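# Align the odd knob in each knob-box row

## Task

The knob box has rows of knobs (A1 to A4, B1 to B4, and so on), and in every row at least three knobs already point to one shared mark. Rotate each knob that points to another mark until it points to its row's shared mark. Every other knob must still point to the mark it points to now when the job ends.

## Robot and tools

Robot: two FANUC CRX-5iA arms, left_arm and right_arm, each with a two-finger parallel gripper. Calibrated bases: left_arm at (-0.065, +0.448, 0) m, right_arm at (+0.003, -0.484, 0) m, each yawed very slightly. A camera stand is fixed to the floor behind the arms. Nothing may fall off the table or be left off it.

Frame: the scene frame has its origin at table-top height, midway between the nominal bases. +x points out over the table, +z is up, and left_arm is on the +y side; arm names do not match left or right in the images. Reported end_effector_position (m) and end_effector_quat_wxyz use this frame. end_effector_position is the point between the finger pads; fingertips extend 17.5 mm further along the gripper's +z (finger direction). The fingers open and close along gripper x. About 10 cm off the last joint axis, a block protrudes toward gripper -y and rotates with the hand. Printed positions may be wrong by a few cm, more at long reach.

The 18-number row (used by execute_actions and move): numbers 1-9 belong to left_arm: dx, dy, dz, rx, ry, rz, then gripper position, force_limit, speed; numbers 10-18 are the same for right_arm. All lie in [-1, 1] and both arms are always included. dx, dy, dz are offsets along scene axes, 1.0 = 0.6 m. rx, ry, rz form one rotation vector, 1.0 = 180 degrees, turning about the Hand target position. These are offsets, not poses: they count from the arm's Hand target as it stood when the action or move began, so repeating the same offset moves further. All six pose numbers at 0 re-request the current Hand target. Gripper numbers are absolute: position +1 = fully open (50 mm), about -0.65 = pads touching, -1 = close until blocked. force_limit: -1 about 20 N, 0 about 102 N, +1 about 185 N per pad (real grip may be up to 15 N more). speed: -1 = 20 mm/s, 0 = 85, +1 = 150. Both start at +1. A 0 is a real command, so to leave a gripper alone resend its previous three numbers. New force_limit or speed take effect only when position changes by 0.01 or more.

execute_actions(actions, cameras): actions is a list of actions; each action is up to 15 rows of 18 numbers, one row per 1/30 s step, with the last row held to fill 15 steps. Within one action every row counts from that action's starting Hand target. cameras: list of names, ["all"], [] or null; by default images come only when actions is empty. An empty list just reports state and images.

move(target, speed, blend, blocking, cameras): target is one 18-number row or up to 15 such rows; every row is an offset from the same starting Hand targets, not from the previous row. Paths are straight, end together, take 0.5 to 10 s and ignore obstacles and the other arm. speed is m/s, 0.002 to 1 (default 0.25), one value or one per row; rotation is capped at twice that in rad/s. blend (m) rounds corners in a list; 0 stops at each. blocking=false returns after about 0.5 s while the move continues. Result adds a move: line (done, off_target, moving, held, fault, ...) and limits (paced = pose clipped, held = steps withheld). Faster motion means harder impacts and more lag.

wait(seconds 0 to 10, cameras): arms hold their last command. stop(cameras): brakes a running move; fingers keep going. zoom_image(camera, region=[x0,y0,x1,y1]) in pixels, at most 504x504, on the newest image of that camera. Cameras: cam_head_left, cam_head_right, cam_high, cam_low, cam_left_wrist, cam_right_wrist, all 896x504. read_manual(section) returns only licence text. finished_scene(scene) ends the scene with its number; the knobs must stay correct without the robot; call nothing after it in that reply.

Control details: each step the commanded pose is clipped to within 70 mm and 16 degrees of the measured gripper; Hand target in results is the last clipped command, and the next offsets start there. A gripper may settle short; resend zeros or the missing offset. To stop pushing on something, command the target back past the gripper.

Results: object_status 0 moving, 1 blocked while opening, 2 blocked while closing (a grip), 3 reached the position or pads met. Opening in mm is about (250 - position_measured) x 0.202. Tool commands shows current gripper commands. Flange force is the estimated external force in gripper axes, noisy, including held weight; "no reading" near singular poses. Joint velocities "within noise" means the arm is still. MOTOR HOT warns of heating from loads, stretched arms or pushing at unreachable poses; OVER-TEMPERATURE FAULT brakes that arm 30 to 60 s or more.

Avoid: arms are stiff, so commanding even slightly into a firm surface can trigger a stop. A net force of 150 N on an arm, or joint torque at its limit (150 N m for the first three joints, 37.6 for the wrist joints), halts it for 10 s and it yields to the contact; if a grip pins it, open first. Keep arms apart: a clearance check blocks most arm-to-arm approaches but not fingers closing on the other arm, and a press between arms can fail the job. Do not strike the box, table or stand hard, do not release parts while they move, and turn knobs gently with centered grips.

Each tool is called as name([rows], argument=value, ...), one row to a line, values as JSON.

## Session

execute_actions(actions=[])

Scene clock: 0.00 s.
left_arm: end_effector_position=(+0.1790, -0.1054, +0.1641) position_measured=3 object_status=3 end_effector_quat_wxyz=(+0.142, +0.535, +0.596, -0.582) | right_arm: end_effector_position=(+0.1883, -0.6763, +0.1324) position_measured=3 object_status=3 end_effector_quat_wxyz=(-0.124, +0.753, +0.563, +0.318)
Joint positions: left_arm=[-0.595 0.394 -0.662 1.549 -1.253 -0.432] | right_arm=[-1.03 -0.049 -0.411 -0.595 -1.589 0.884]
Joint velocities: within noise
Flange force (N): no reading
Hand target: left_arm +0.1790, -0.1054, +0.1641; +0.142, +0.535, +0.596, -0.582 | right_arm +0.1883, -0.6763, +0.1324; -0.124, +0.753, +0.563, +0.318
Tool commands: left_gripper/position=+1.0 left_gripper/force_limit=+1.0 left_gripper/speed=+1.0 right_gripper/position=+1.0 right_gripper/force_limit=+1.0 right_gripper/speed=+1.0
camera_calibration:
cam_left_wrist: T_world_to_cam=[[-0.392141, 0.470076, -0.79073, 0.260626], [0.90506, 0.0433537, -0.423068, -0.0659949], [-0.164593, -0.881561, -0.442448, 0.142938], [0, 0, 0, 1]] pos_world=[0.185458, 0.00635582, 0.241407]
cam_right_wrist: T_world_to_cam=[[0.160337, 0.766586, 0.621802, 0.41345], [0.772142, -0.489837, 0.404791, -0.505321], [0.614889, 0.415216, -0.670453, 0.384309], [0, 0, 0, 1]] pos_world=[0.0875815, -0.724042, 0.205126]

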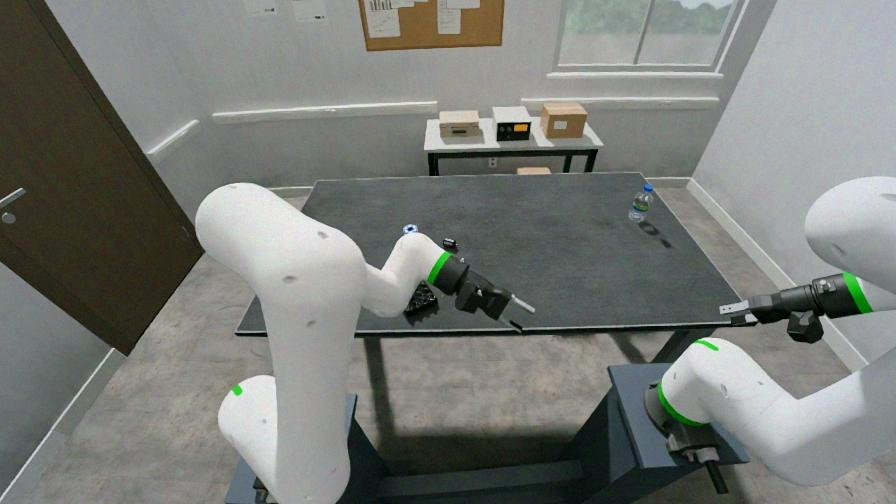

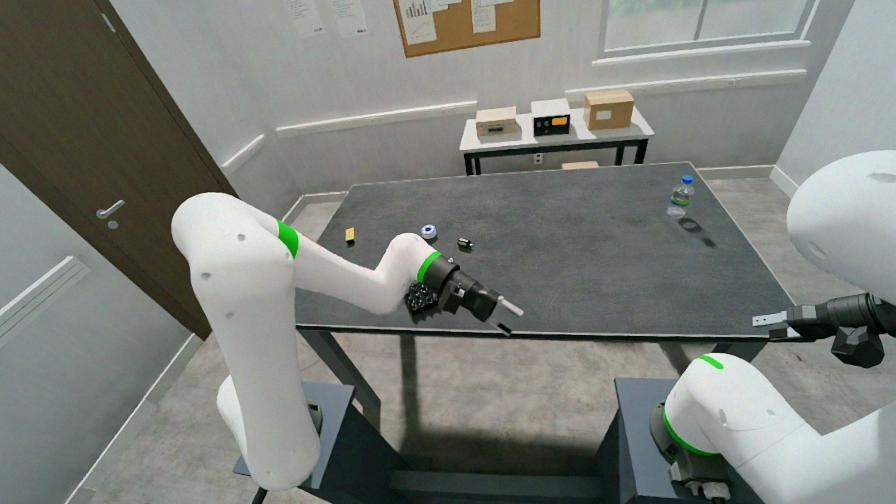

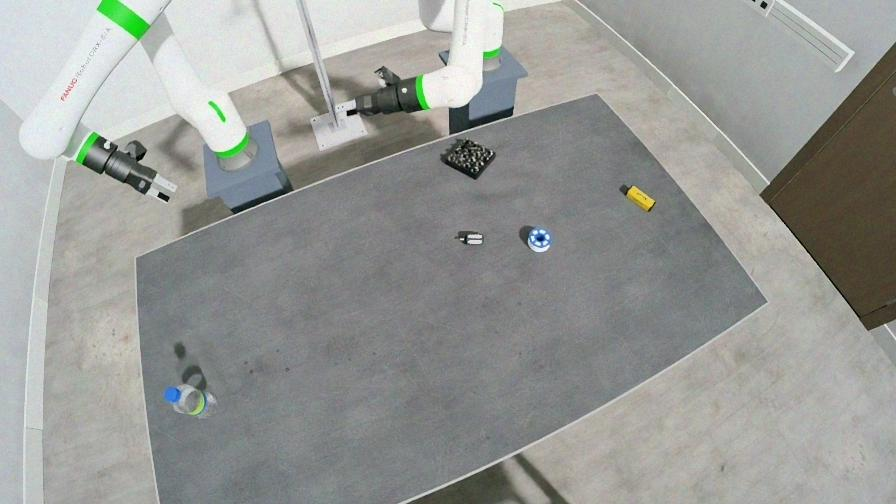

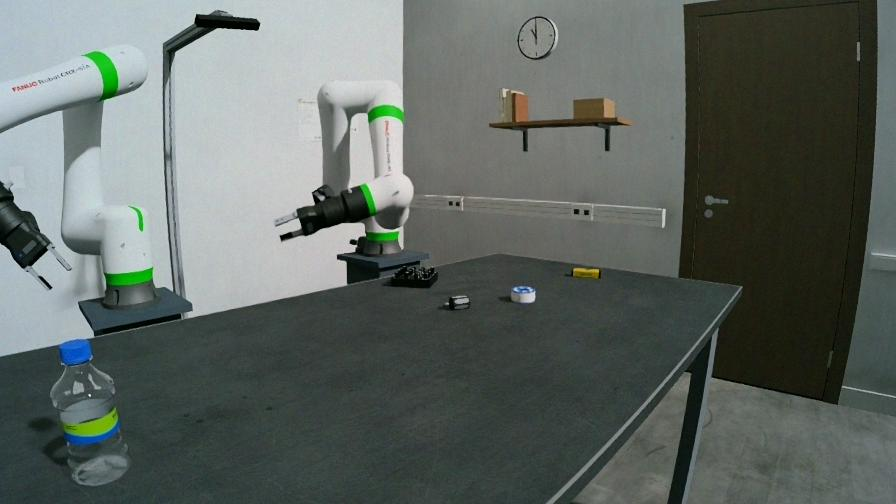

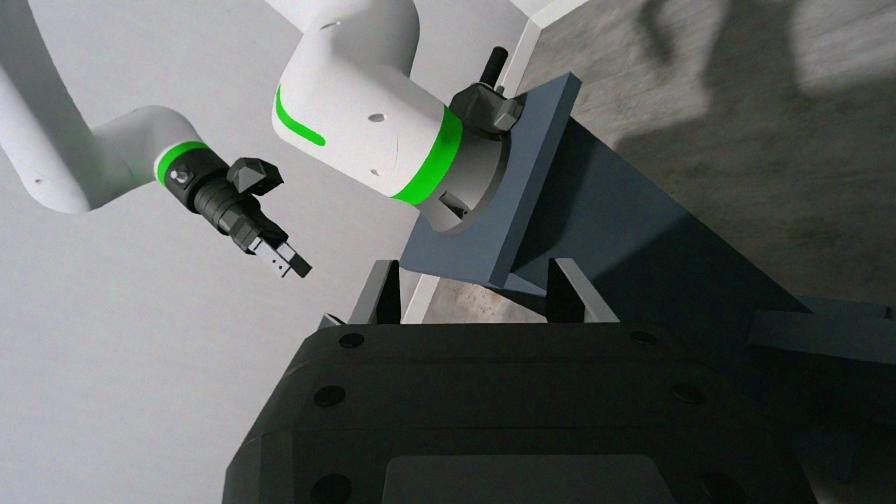

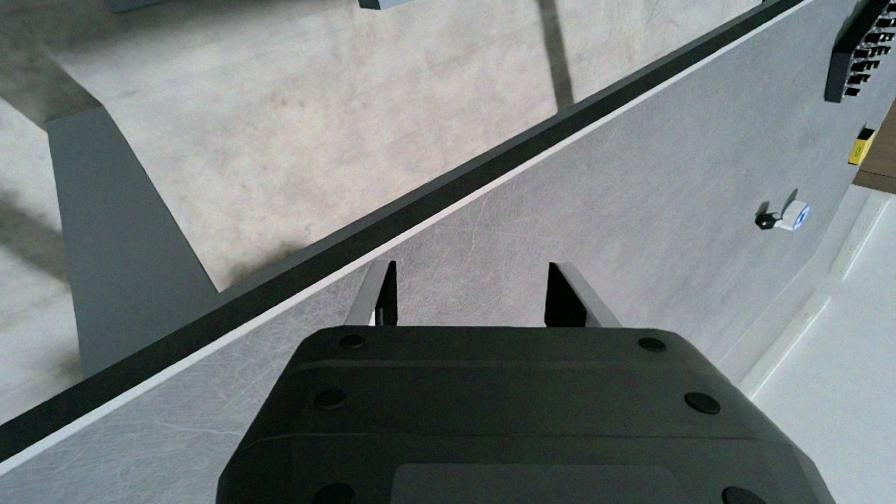

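zoom_image(camera="cam_high", region=[430, 125, 510, 185])

zoom_image(camera="cam_head_right", region=[390, 270, 450, 330])

Scaled by 6.300 from the camera's 896x504 image, which has a finer 1280x720 frame.

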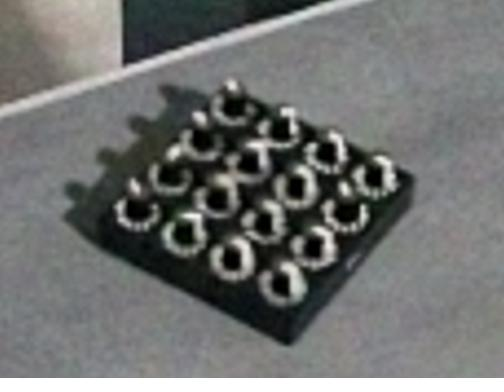

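Scaled by 8.400 from the camera's 896x504 image, which has a finer 1280x720 frame.

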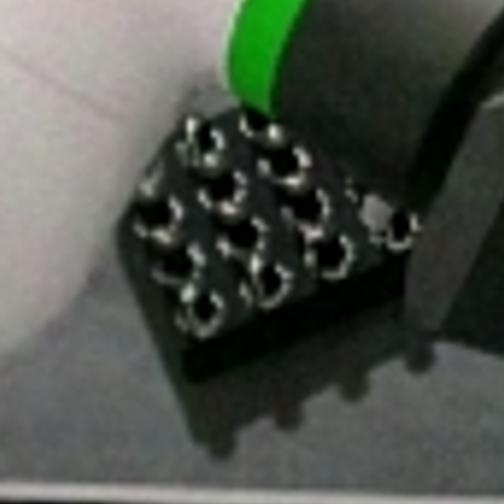

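move(target=[0.185,0.438,0.03,0.35,-0.2124,-0.0294,1,1,1,0,0,0,0,0,0,1,1,1], cameras=["cam_left_wrist","cam_head_right"])

zoom_image(camera="cam_left_wrist", region=[250, 0, 650, 300])

Scene clock: 13.13 s.
left_arm: end_effector_position=(+0.2900, +0.1574, +0.1821) position_measured=3 object_status=3 end_effector_quat_wxyz=(+0.000, +0.707, +0.708, +0.001) | right_arm: end_effector_position=(+0.1883, -0.6763, +0.1324) position_measured=3 object_status=3 end_effector_quat_wxyz=(-0.124, +0.753, +0.563, +0.318)
Joint positions: left_arm=[-0.361 0.053 -0.176 -0.001 -1.342 0.402] | right_arm=[-1.03 -0.049 -0.411 -0.595 -1.589 0.884]
Flange force (N): left_arm=[1.0 2.2 -0.9] | right_arm=[1.9 3.0 -2.7]
Hand target: left_arm +0.2900, +0.1574, +0.1821; +0.000, +0.707, +0.708, +0.001 | right_arm +0.1883, -0.6763, +0.1324; -0.124, +0.753, +0.563, +0.318
Off the commanded pose: left_arm 0.000 m, 0 deg | right_arm 0.000 m, 0 deg.
move: done
camera_calibration:
cam_left_wrist: T_world_to_cam=[[-0.00431185, 0.999988, -0.00249028, -0.144638], [0.944775, 0.00488982, 0.327682, -0.312378], [0.32769, -0.000939843, -0.944785, 0.210918], [0, 0, 0, 1]] pos_world=[0.225388, 0.146362, 0.301273]
Images, in order (width x height): cam_head_right 896x504, cam_left_wrist 896x504.

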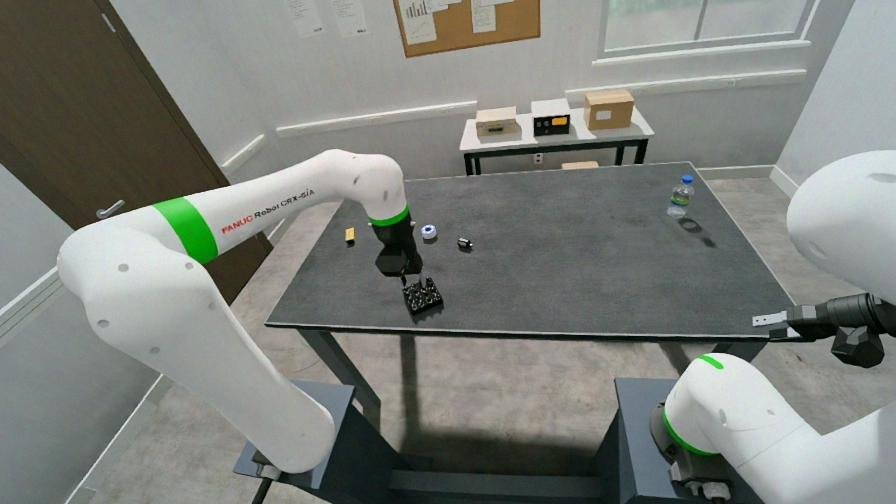

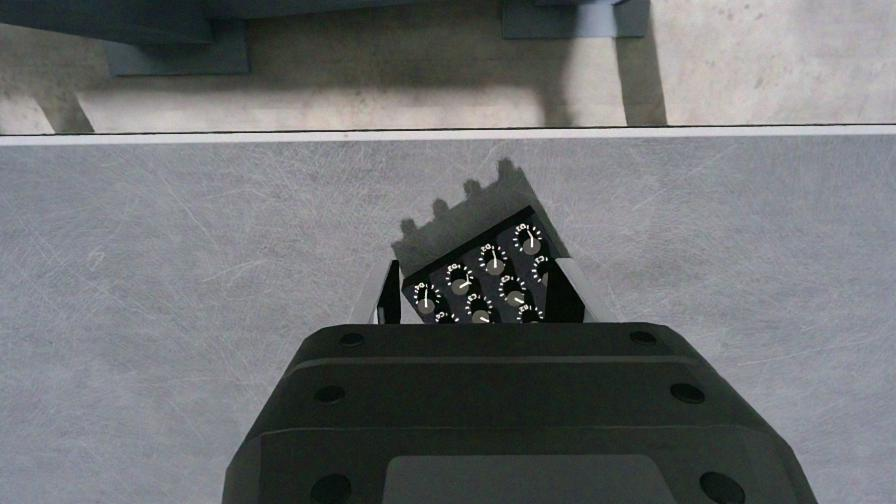

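Scaled by 1.260 from the camera's 896x504 image, which has a finer 1280x720 frame.

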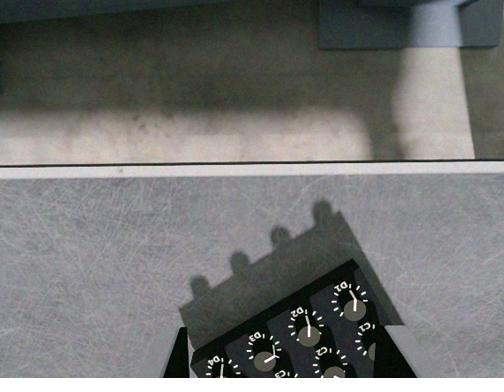

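move(target=[0.142,0.045,0.02,0,0,0,1,1,1,0,0,0,0,0,0,1,1,1], cameras=["cam_left_wrist"])

zoom_image(camera="cam_left_wrist", region=[330, 70, 570, 270])

Scene clock: 18.30 s.
left_arm: end_effector_position=(+0.3752, +0.1845, +0.1941) position_measured=3 object_status=3 end_effector_quat_wxyz=(+0.000, +0.707, +0.708, +0.001) | right_arm: end_effector_position=(+0.1883, -0.6763, +0.1324) position_measured=3 object_status=3 end_effector_quat_wxyz=(-0.124, +0.753, +0.563, +0.318)
Joint positions: left_arm=[-0.245 0.182 -0.004 -0.002 -1.385 0.287] | right_arm=[-1.03 -0.049 -0.411 -0.595 -1.589 0.884]
Flange force (N): left_arm=[-0.2 3.1 -0.5] | right_arm=[1.3 3.2 -2.1]
Hand target: left_arm +0.3752, +0.1844, +0.1941; +0.000, +0.707, +0.708, +0.001 | right_arm +0.1883, -0.6763, +0.1324; -0.124, +0.753, +0.563, +0.318
Off the commanded pose: left_arm 0.000 m, 0 deg | right_arm 0.000 m, 0 deg.
move: done
camera_calibration:
cam_left_wrist: T_world_to_cam=[[-0.00431778, 0.999988, -0.00217452, -0.171337], [0.944744, 0.004792, 0.327773, -0.396939], [0.32778, -0.000639116, -0.944754, 0.194271], [0, 0, 0, 1]] pos_world=[0.310588, 0.173362, 0.313271]
Images, in order (width x height): cam_left_wrist 896x504.

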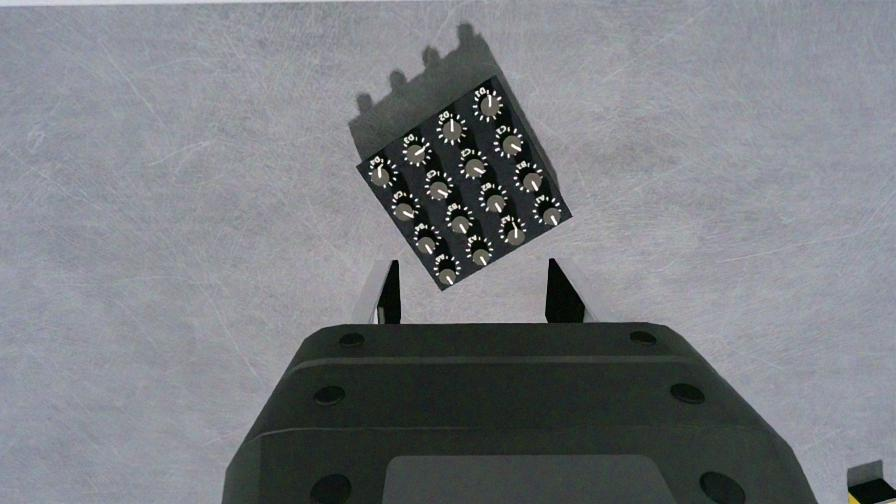

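Scaled by 2.100 from the camera's 896x504 image, which has a finer 1280x720 frame.

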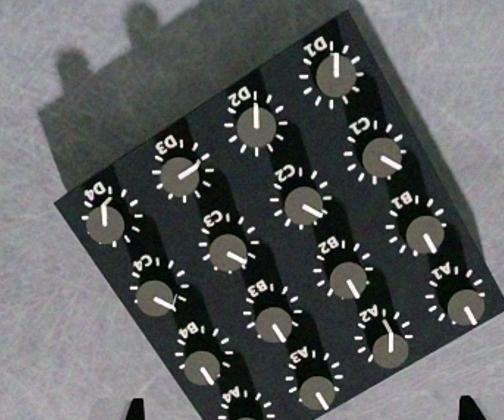

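zoom_image(camera="cam_left_wrist", region=[350, 70, 470, 200])

zoom_image(camera="cam_left_wrist", region=[460, 70, 580, 200])

zoom_image(camera="cam_left_wrist", region=[380, 170, 490, 300])

zoom_image(camera="cam_left_wrist", region=[470, 150, 580, 270])

Scaled by 3.877 from the camera's 896x504 image, which has a finer 1280x720 frame.

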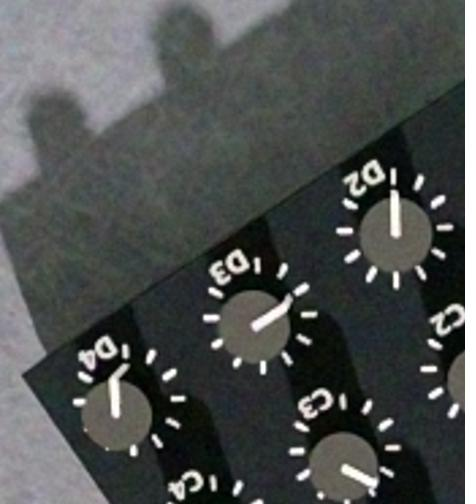

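Scaled by 3.877 from the camera's 896x504 image, which has a finer 1280x720 frame.

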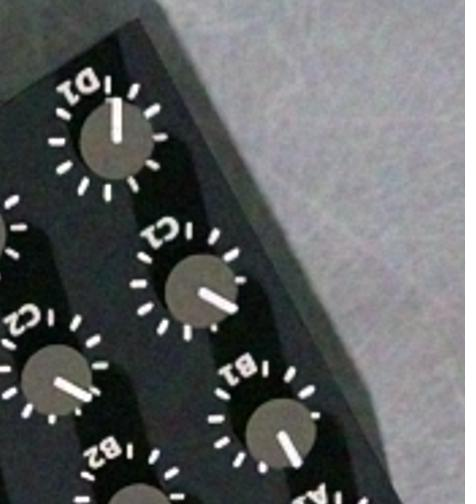

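Scaled by 3.877 from the camera's 896x504 image, which has a finer 1280x720 frame.

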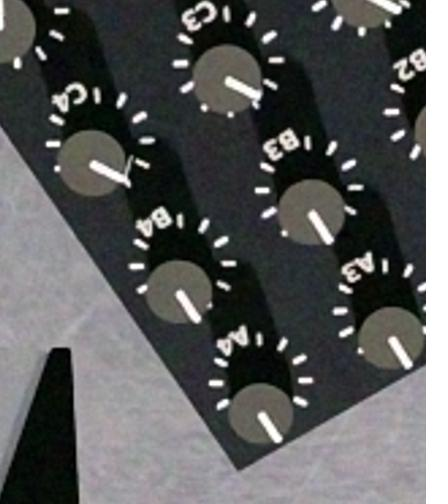

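Scaled by 4.200 from the camera's 896x504 image, which has a finer 1280x720 frame.

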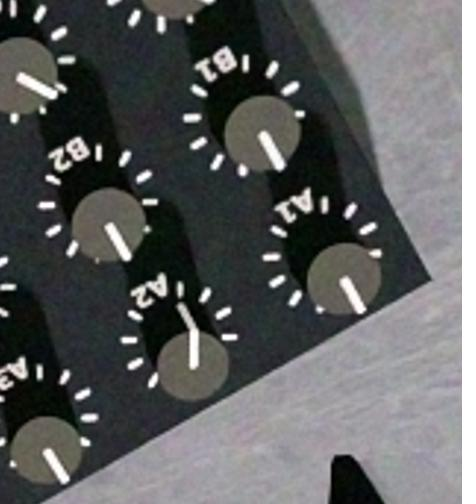

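move(target=[0.0343,0.0587,-0.1985,0,0,0.4167,-0.12,-1,-0.5,0,0,0,0,0,0,1,1,1], cameras=["cam_left_wrist"])

zoom_image(camera="cam_left_wrist", region=[340, 130, 560, 330])

Scene clock: 43.43 s.
left_arm: end_effector_position=(+0.3958, +0.2196, +0.0750) position_measured=171 object_status=3 end_effector_quat_wxyz=(-0.001, +0.130, +0.992, +0.000) | right_arm: end_effector_position=(+0.1883, -0.6763, +0.1324) position_measured=3 object_status=3 end_effector_quat_wxyz=(-0.124, +0.753, +0.563, +0.318)
Joint positions: left_arm=[-0.166 0.278 -0.179 -0.001 -1.115 1.517] | right_arm=[-1.03 -0.049 -0.411 -0.595 -1.589 0.884]
Flange force (N): left_arm=[-3.8 -0.2 0.0] | right_arm=[1.7 2.6 -1.8]
Hand target: left_arm +0.3958, +0.2196, +0.0750; -0.001, +0.130, +0.992, +0.000 | right_arm +0.1883, -0.6763, +0.1324; -0.124, +0.753, +0.563, +0.318
Off the commanded pose: left_arm 0.000 m, 0 deg | right_arm 0.000 m, 0 deg.
move: done
camera_calibration:
cam_left_wrist: T_world_to_cam=[[-0.967092, 0.254417, -0.0023818, 0.33818], [0.239625, 0.913932, 0.327579, -0.298044], [0.0855183, 0.316228, -0.944821, 0.101325], [0, 0, 0, 1]] pos_world=[0.389804, 0.154312, 0.194173]
Images, in order (width x height): cam_left_wrist 896x504.

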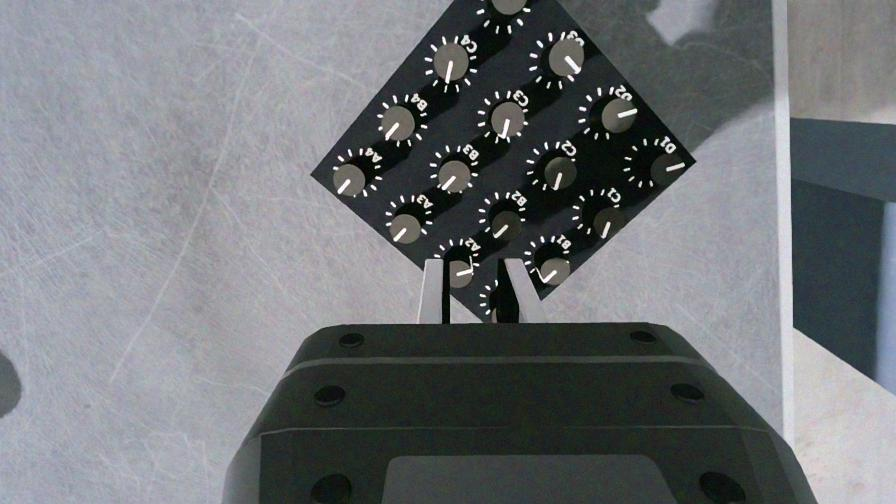

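Scaled by 2.291 from the camera's 896x504 image, which has a finer 1280x720 frame.

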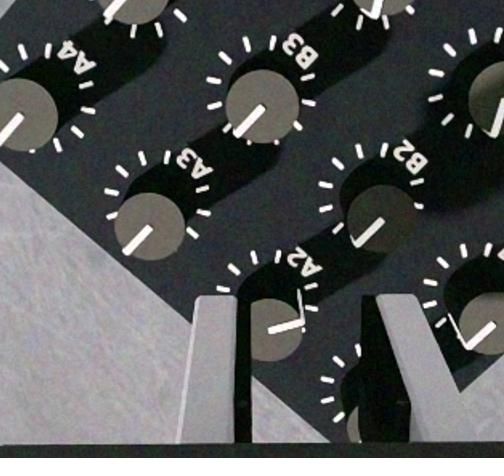

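move([
  [0.0085,0,0,0,0,0,-0.12,-1,-0.5,0,0,0,0,0,0,1,1,1],
  [0.0085,0,-0.022,0,0,0,-0.12,-1,-0.5,0,0,0,0,0,0,1,1,1],
], speed=0.08, cameras=["cam_left_wrist"])

zoom_image(camera="cam_left_wrist", region=[340, 130, 560, 330])

Scene clock: 51.00 s.
left_arm: end_effector_position=(+0.4009, +0.2196, +0.0618) position_measured=171 object_status=3 end_effector_quat_wxyz=(-0.001, +0.130, +0.992, +0.000) | right_arm: end_effector_position=(+0.1883, -0.6763, +0.1324) position_measured=3 object_status=3 end_effector_quat_wxyz=(-0.124, +0.753, +0.563, +0.318)
Joint positions: left_arm=[-0.164 0.303 -0.18 -0.001 -1.088 1.515] | right_arm=[-1.03 -0.049 -0.411 -0.595 -1.589 0.884]
Flange force (N): left_arm=[-3.1 0.7 0.4] | right_arm=[1.4 3.0 -2.2]
Hand target: left_arm +0.4009, +0.2196, +0.0618; -0.001, +0.130, +0.992, +0.000 | right_arm +0.1883, -0.6763, +0.1324; -0.124, +0.753, +0.563, +0.318
Off the commanded pose: left_arm 0.000 m, 0 deg | right_arm 0.000 m, 0 deg.
move: done
camera_calibration:
cam_left_wrist: T_world_to_cam=[[-0.96705, 0.254574, -0.00247559, 0.343056], [0.239722, 0.913817, 0.327829, -0.295007], [0.0857189, 0.316433, -0.944734, 0.0882905], [0, 0, 0, 1]] pos_world=[0.394904, 0.154311, 0.180972]
Images, in order (width x height): cam_left_wrist 896x504.

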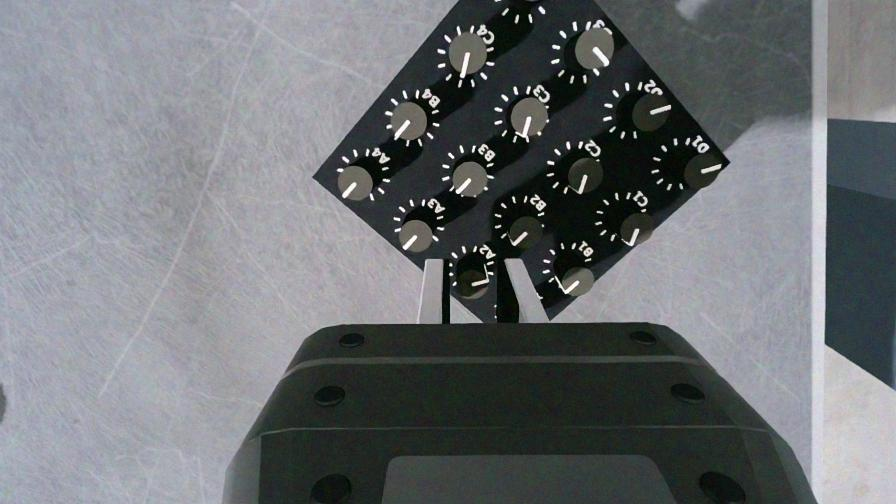

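Scaled by 2.291 from the camera's 896x504 image, which has a finer 1280x720 frame.

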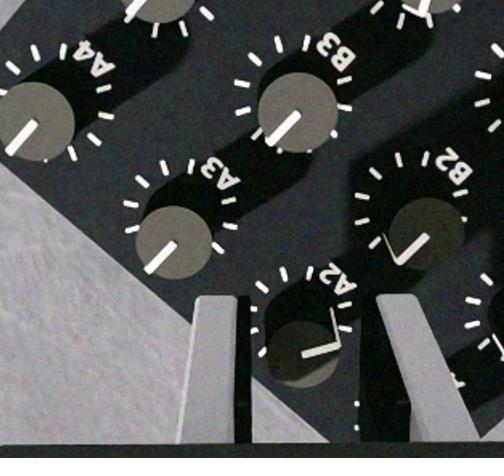

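move([
  [0,0,-0.022,0,0,0,-0.12,-1,-0.5,0,0,0,0,0,0,1,1,1],
  [0,0,-0.022,0,0,0,-1,-1,-0.9,0,0,0,0,0,0,1,1,1],
], speed=0.04, cameras=["cam_left_wrist"])

zoom_image(camera="cam_left_wrist", region=[340, 130, 560, 330])

Scene clock: 54.50 s.
left_arm: end_effector_position=(+0.4009, +0.2196, +0.0486) position_measured=198 object_status=2 end_effector_quat_wxyz=(-0.001, +0.130, +0.992, +0.000) | right_arm: end_effector_position=(+0.1883, -0.6763, +0.1324) position_measured=3 object_status=3 end_effector_quat_wxyz=(-0.124, +0.753, +0.563, +0.318)
Joint positions: left_arm=[-0.164 0.319 -0.194 -0.001 -1.059 1.515] | right_arm=[-1.03 -0.049 -0.411 -0.595 -1.589 0.884]
Flange force (N): left_arm=[-5.4 0.4 0.1] | right_arm=[0.6 2.5 -2.0]
Hand target: left_arm +0.4009, +0.2196, +0.0486; -0.001, +0.130, +0.992, +0.000 | right_arm +0.1883, -0.6763, +0.1324; -0.124, +0.753, +0.563, +0.318
Off the commanded pose: left_arm 0.000 m, 0 deg | right_arm 0.000 m, 0 deg.
move: done
camera_calibration:
cam_left_wrist: T_world_to_cam=[[-0.967077, 0.254472, -0.00246411, 0.343048], [0.239649, 0.913918, 0.327602, -0.290629], [0.0856174, 0.316226, -0.944813, 0.0759059], [0, 0, 0, 1]] pos_world=[0.394904, 0.154312, 0.167773]
Images, in order (width x height): cam_left_wrist 896x504.

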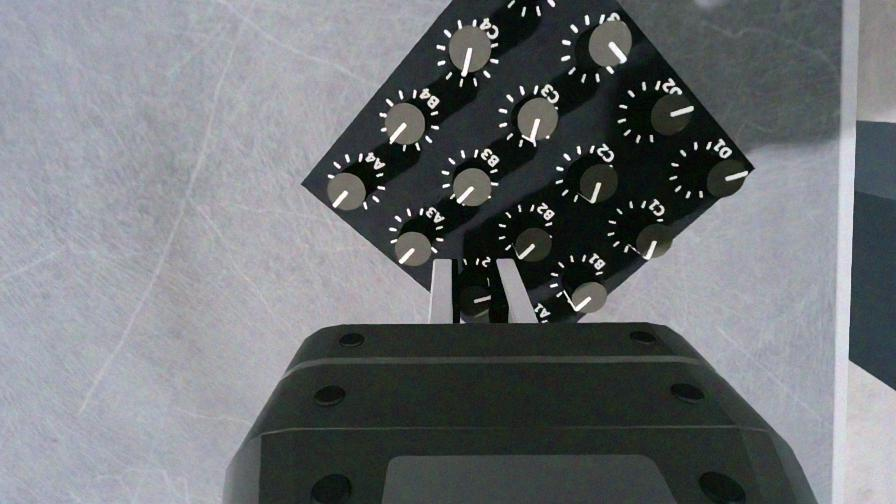

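Scaled by 2.291 from the camera's 896x504 image, which has a finer 1280x720 frame.

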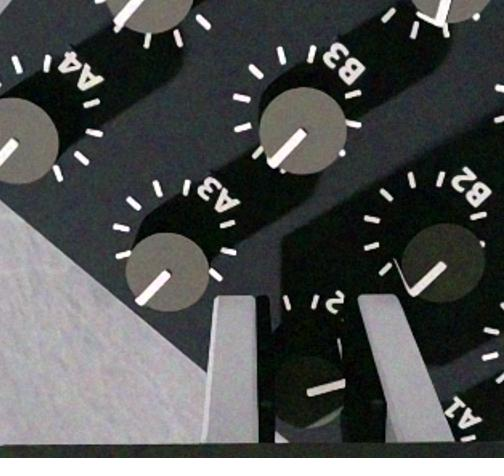

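move(target=[0,0,0,0,0,-0.8333,-1,-1,-0.9,0,0,0,0,0,0,1,1,1], speed=0.5, cameras=["cam_left_wrist"])

zoom_image(camera="cam_left_wrist", region=[340, 130, 560, 330])

Scene clock: 60.73 s.
left_arm: end_effector_position=(+0.4009, +0.2196, +0.0486) position_measured=198 object_status=2 end_effector_quat_wxyz=(+0.000, +0.991, +0.131, +0.001) | right_arm: end_effector_position=(+0.1883, -0.6763, +0.1324) position_measured=3 object_status=3 end_effector_quat_wxyz=(-0.124, +0.753, +0.563, +0.318)
Joint positions: left_arm=[-0.164 0.317 -0.197 0 -1.056 -1.104] | right_arm=[-1.03 -0.049 -0.411 -0.595 -1.589 0.884]
Flange force (N): left_arm=[6.0 -0.1 -0.2] | right_arm=[1.9 2.7 -2.8]
Hand target: left_arm +0.4009, +0.2196, +0.0486; +0.000, +0.991, +0.131, +0.001 | right_arm +0.1883, -0.6763, +0.1324; -0.124, +0.753, +0.563, +0.318
Off the commanded pose: left_arm 0.000 m, 0 deg | right_arm 0.000 m, 0 deg.
move: done
camera_calibration:
cam_left_wrist: T_world_to_cam=[[0.964733, 0.263219, -0.00239759, -0.433453], [0.249445, -0.911263, 0.327684, 0.106286], [0.0840679, -0.316725, -0.944784, 0.215541], [0, 0, 0, 1]] pos_world=[0.373533, 0.279215, 0.167772]
Images, in order (width x height): cam_left_wrist 896x504.

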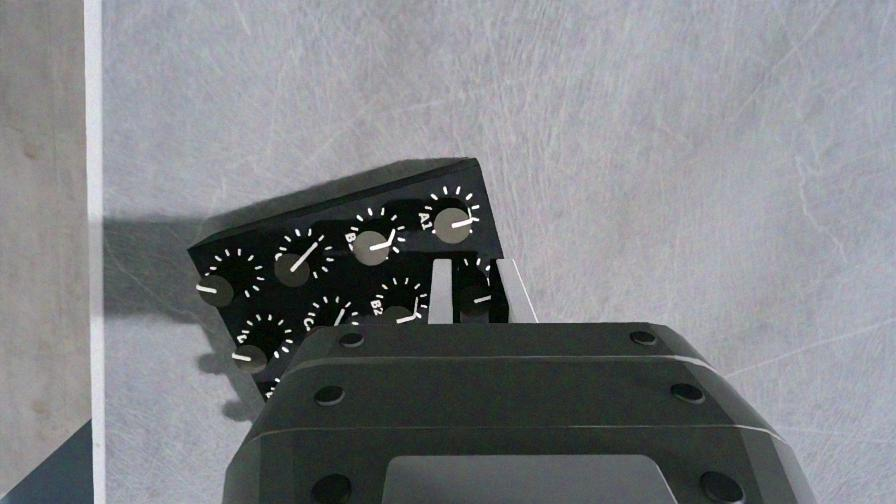

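Scaled by 2.291 from the camera's 896x504 image, which has a finer 1280x720 frame.

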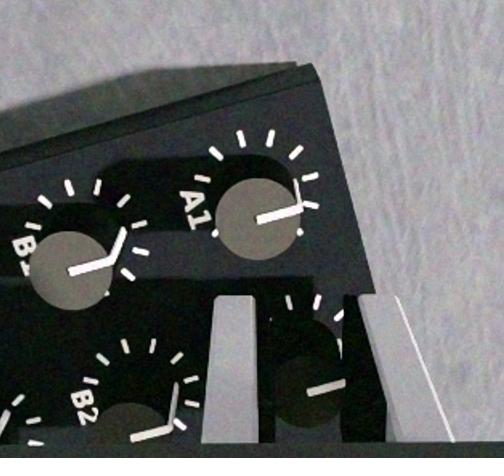

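move([
  [0,0,0,0,0,0,-0.12,-1,-0.9,0,0,0,0,0,0,1,1,1],
  [0,0,0.044,0,0,0,-0.12,-1,-0.9,0,0,0,0,0,0,1,1,1],
  [-0.0902,-0.1102,0.032,0,0,0.25,-0.12,-1,-0.9,0,0,0,0,0,0,1,1,1],
], speed=[0.1,0.1,0.25], cameras=["cam_left_wrist"])

zoom_image(camera="cam_left_wrist", region=[340, 130, 560, 330])

Scene clock: 67.63 s.
left_arm: end_effector_position=(+0.3468, +0.1535, +0.0678) position_measured=171 object_status=3 end_effector_quat_wxyz=(+0.000, +0.866, +0.501, +0.001) | right_arm: end_effector_position=(+0.1883, -0.6763, +0.1324) position_measured=3 object_status=3 end_effector_quat_wxyz=(-0.124, +0.753, +0.563, +0.318)
Joint positions: left_arm=[-0.323 0.267 -0.212 -0.001 -1.091 -0.159] | right_arm=[-1.03 -0.049 -0.411 -0.595 -1.589 0.884]
Flange force (N): left_arm=[1.6 3.2 0.3] | right_arm=[0.9 3.0 -1.9]
Hand target: left_arm +0.3468, +0.1535, +0.0678; +0.000, +0.866, +0.501, +0.001 | right_arm +0.1883, -0.6763, +0.1324; -0.124, +0.753, +0.563, +0.318
Off the commanded pose: left_arm 0.000 m, 0 deg | right_arm 0.000 m, 0 deg.
move: done
camera_calibration:
cam_left_wrist: T_world_to_cam=[[0.496063, 0.868283, -0.00242706, -0.294041], [0.820721, -0.467974, 0.327746, -0.212986], [0.283441, -0.164575, -0.944763, 0.124773], [0, 0, 0, 1]] pos_world=[0.285299, 0.176174, 0.186972]
Images, in order (width x height): cam_left_wrist 896x504.

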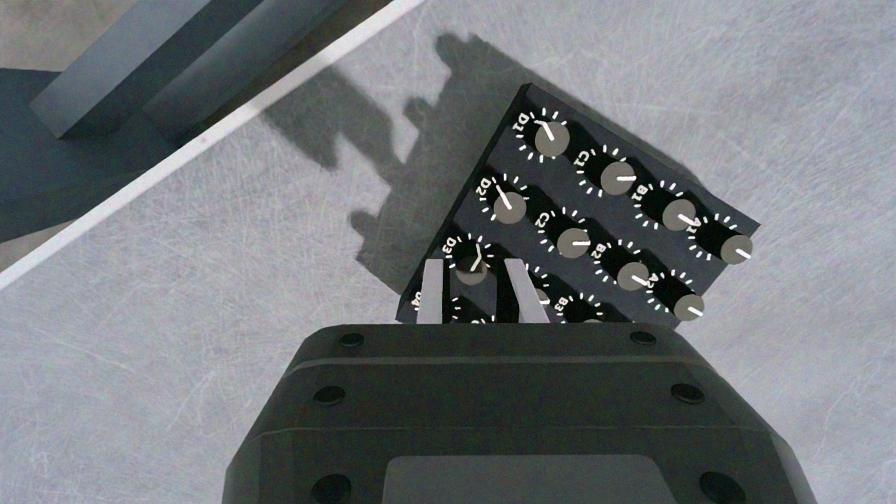

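Scaled by 2.291 from the camera's 896x504 image, which has a finer 1280x720 frame.

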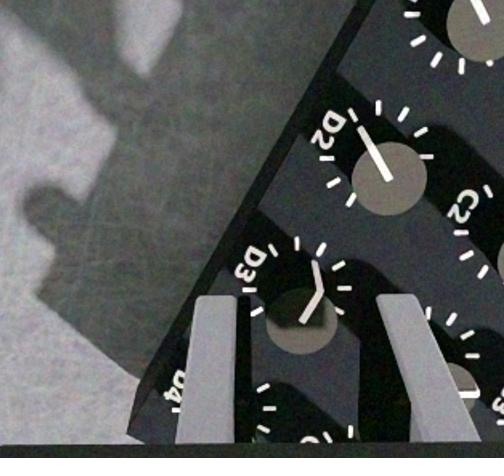

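move([
  [0.0043,-0.0025,0,0,0,0,-0.12,-1,-0.9,0,0,0,0,0,0,1,1,1],
  [0.0043,-0.0025,-0.0322,0,0,0,-0.12,-1,-0.9,0,0,0,0,0,0,1,1,1],
  [0.0043,-0.0025,-0.0322,0,0,0,-1,-1,-0.9,0,0,0,0,0,0,1,1,1],
  [0.0043,-0.0025,-0.0322,0,0,0.3333,-1,-1,-0.9,0,0,0,0,0,0,1,1,1],
], speed=[0.1,0.06,0.1,0.4], cameras=["cam_left_wrist"])

zoom_image(camera="cam_left_wrist", region=[340, 130, 560, 330])

Scene clock: 75.83 s.
left_arm: end_effector_position=(+0.3494, +0.1520, +0.0485) position_measured=198 object_status=2 end_effector_quat_wxyz=(+0.000, +0.499, +0.866, +0.000) | right_arm: end_effector_position=(+0.1883, -0.6763, +0.1324) position_measured=3 object_status=3 end_effector_quat_wxyz=(-0.124, +0.753, +0.563, +0.318)
Joint positions: left_arm=[-0.324 0.297 -0.223 -0.001 -1.051 0.889] | right_arm=[-1.03 -0.049 -0.411 -0.595 -1.589 0.884]
Flange force (N): left_arm=[-3.9 1.2 0.7] | right_arm=[1.7 2.8 -2.2]
Hand target: left_arm +0.3494, +0.1520, +0.0485; +0.000, +0.499, +0.866, +0.000 | right_arm +0.1883, -0.6763, +0.1324; -0.124, +0.753, +0.563, +0.318
Off the commanded pose: left_arm 0.000 m, 0 deg | right_arm 0.000 m, 0 deg.
move: done
camera_calibration:
cam_left_wrist: T_world_to_cam=[[-0.503917, 0.863749, -0.00245618, 0.0559856], [0.815661, 0.476794, 0.327664, -0.35125], [0.284191, 0.163112, -0.944791, 0.0555075], [0, 0, 0, 1]] pos_world=[0.298938, 0.110062, 0.167673]
Images, in order (width x height): cam_left_wrist 896x504.

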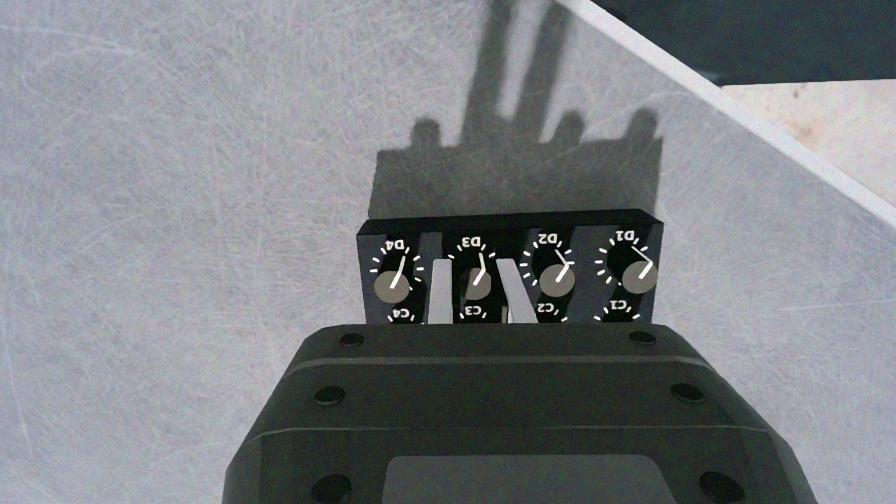

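Scaled by 2.291 from the camera's 896x504 image, which has a finer 1280x720 frame.

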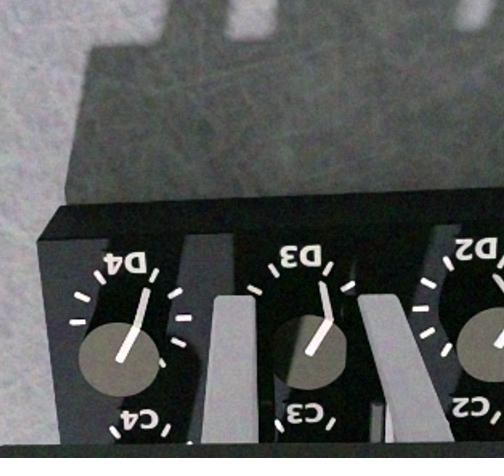

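Matches. Release, lift and look from above.

move([
  [0,0,0,0,0,0,-0.12,-1,-0.9,0,0,0,0,0,0,1,1,1],
  [0,0,0.05,0,0,0,-0.12,-1,-0.9,0,0,0,0,0,0,1,1,1],
  [0.043,0.054,0.242,0,0,-0.1667,-0.12,-1,-0.9,0,0,0,0,0,0,1,1,1],
], speed=[0.1,0.1,0.25], cameras=["cam_left_wrist"])

zoom_image(camera="cam_left_wrist", region=[330, 70, 570, 270])

zoom_image(camera="cam_left_wrist", region=[470, 150, 580, 270])

zoom_image(camera="cam_left_wrist", region=[350, 70, 470, 200])

Scene clock: 82.60 s.
left_arm: end_effector_position=(+0.3752, +0.1844, +0.1937) position_measured=171 object_status=3 end_effector_quat_wxyz=(+0.000, +0.707, +0.708, +0.001) | right_arm: end_effector_position=(+0.1883, -0.6763, +0.1324) position_measured=3 object_status=3 end_effector_quat_wxyz=(-0.124, +0.753, +0.563, +0.318)
Joint positions: left_arm=[-0.245 0.182 -0.005 -0.001 -1.384 0.287] | right_arm=[-1.03 -0.049 -0.411 -0.595 -1.589 0.884]
Flange force (N): left_arm=[-0.2 3.2 -0.4] | right_arm=[1.1 2.4 -2.4]
Hand target: left_arm +0.3752, +0.1844, +0.1937; +0.000, +0.707, +0.708, +0.001 | right_arm +0.1883, -0.6763, +0.1324; -0.124, +0.753, +0.563, +0.318
Off the commanded pose: left_arm 0.000 m, 0 deg | right_arm 0.000 m, 0 deg.
move: done
camera_calibration:
cam_left_wrist: T_world_to_cam=[[-0.00434531, 0.999988, -0.00239604, -0.171261], [0.944775, 0.00489054, 0.327683, -0.396712], [0.32769, -0.000839842, -0.944785, 0.193999], [0, 0, 0, 1]] pos_world=[0.310488, 0.173362, 0.312872]
Images, in order (width x height): cam_left_wrist 896x504.

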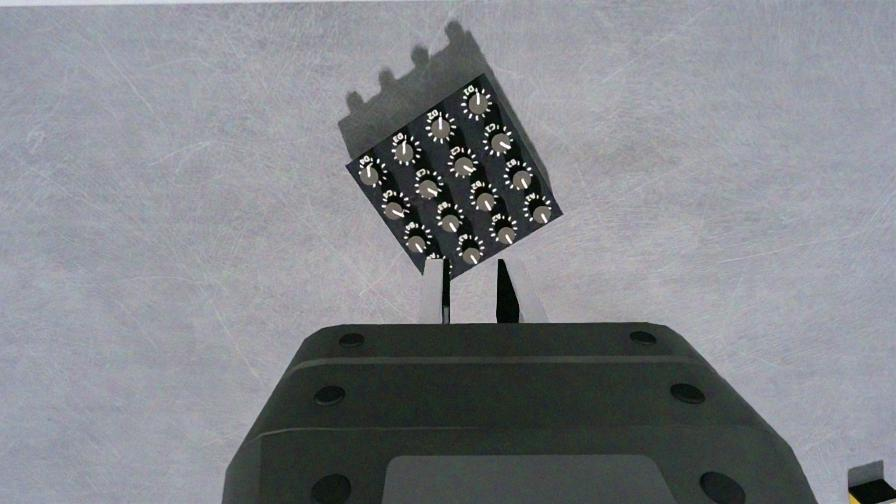

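Scaled by 2.100 from the camera's 896x504 image, which has a finer 1280x720 frame.

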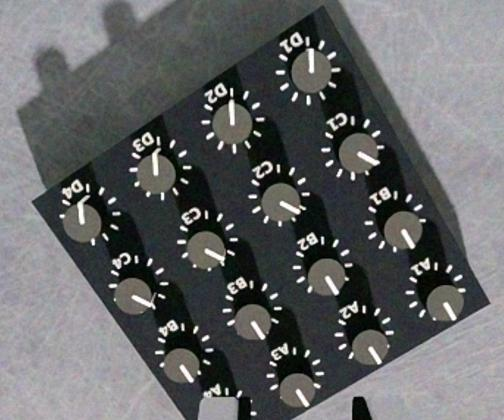

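Scaled by 4.200 from the camera's 896x504 image, which has a finer 1280x720 frame.

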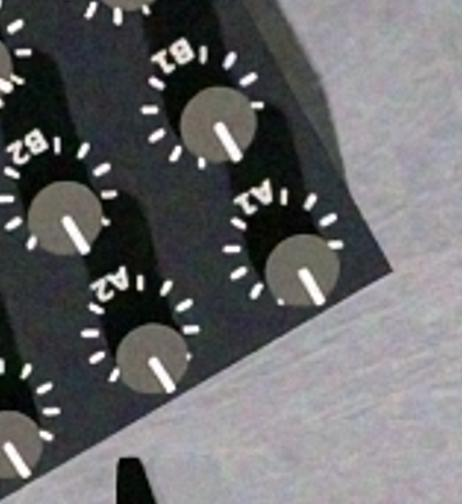

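Scaled by 3.877 from the camera's 896x504 image, which has a finer 1280x720 frame.

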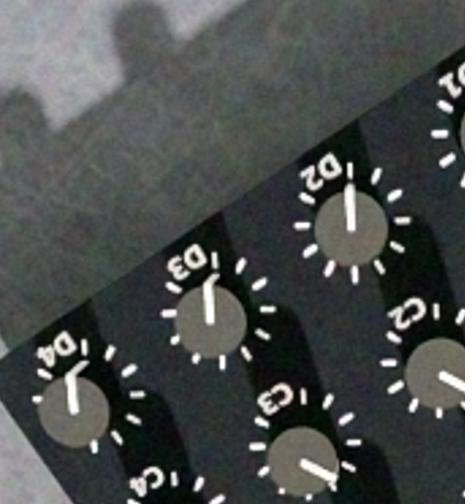

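finished_scene(scene=2)

The scene is finished: the task was done.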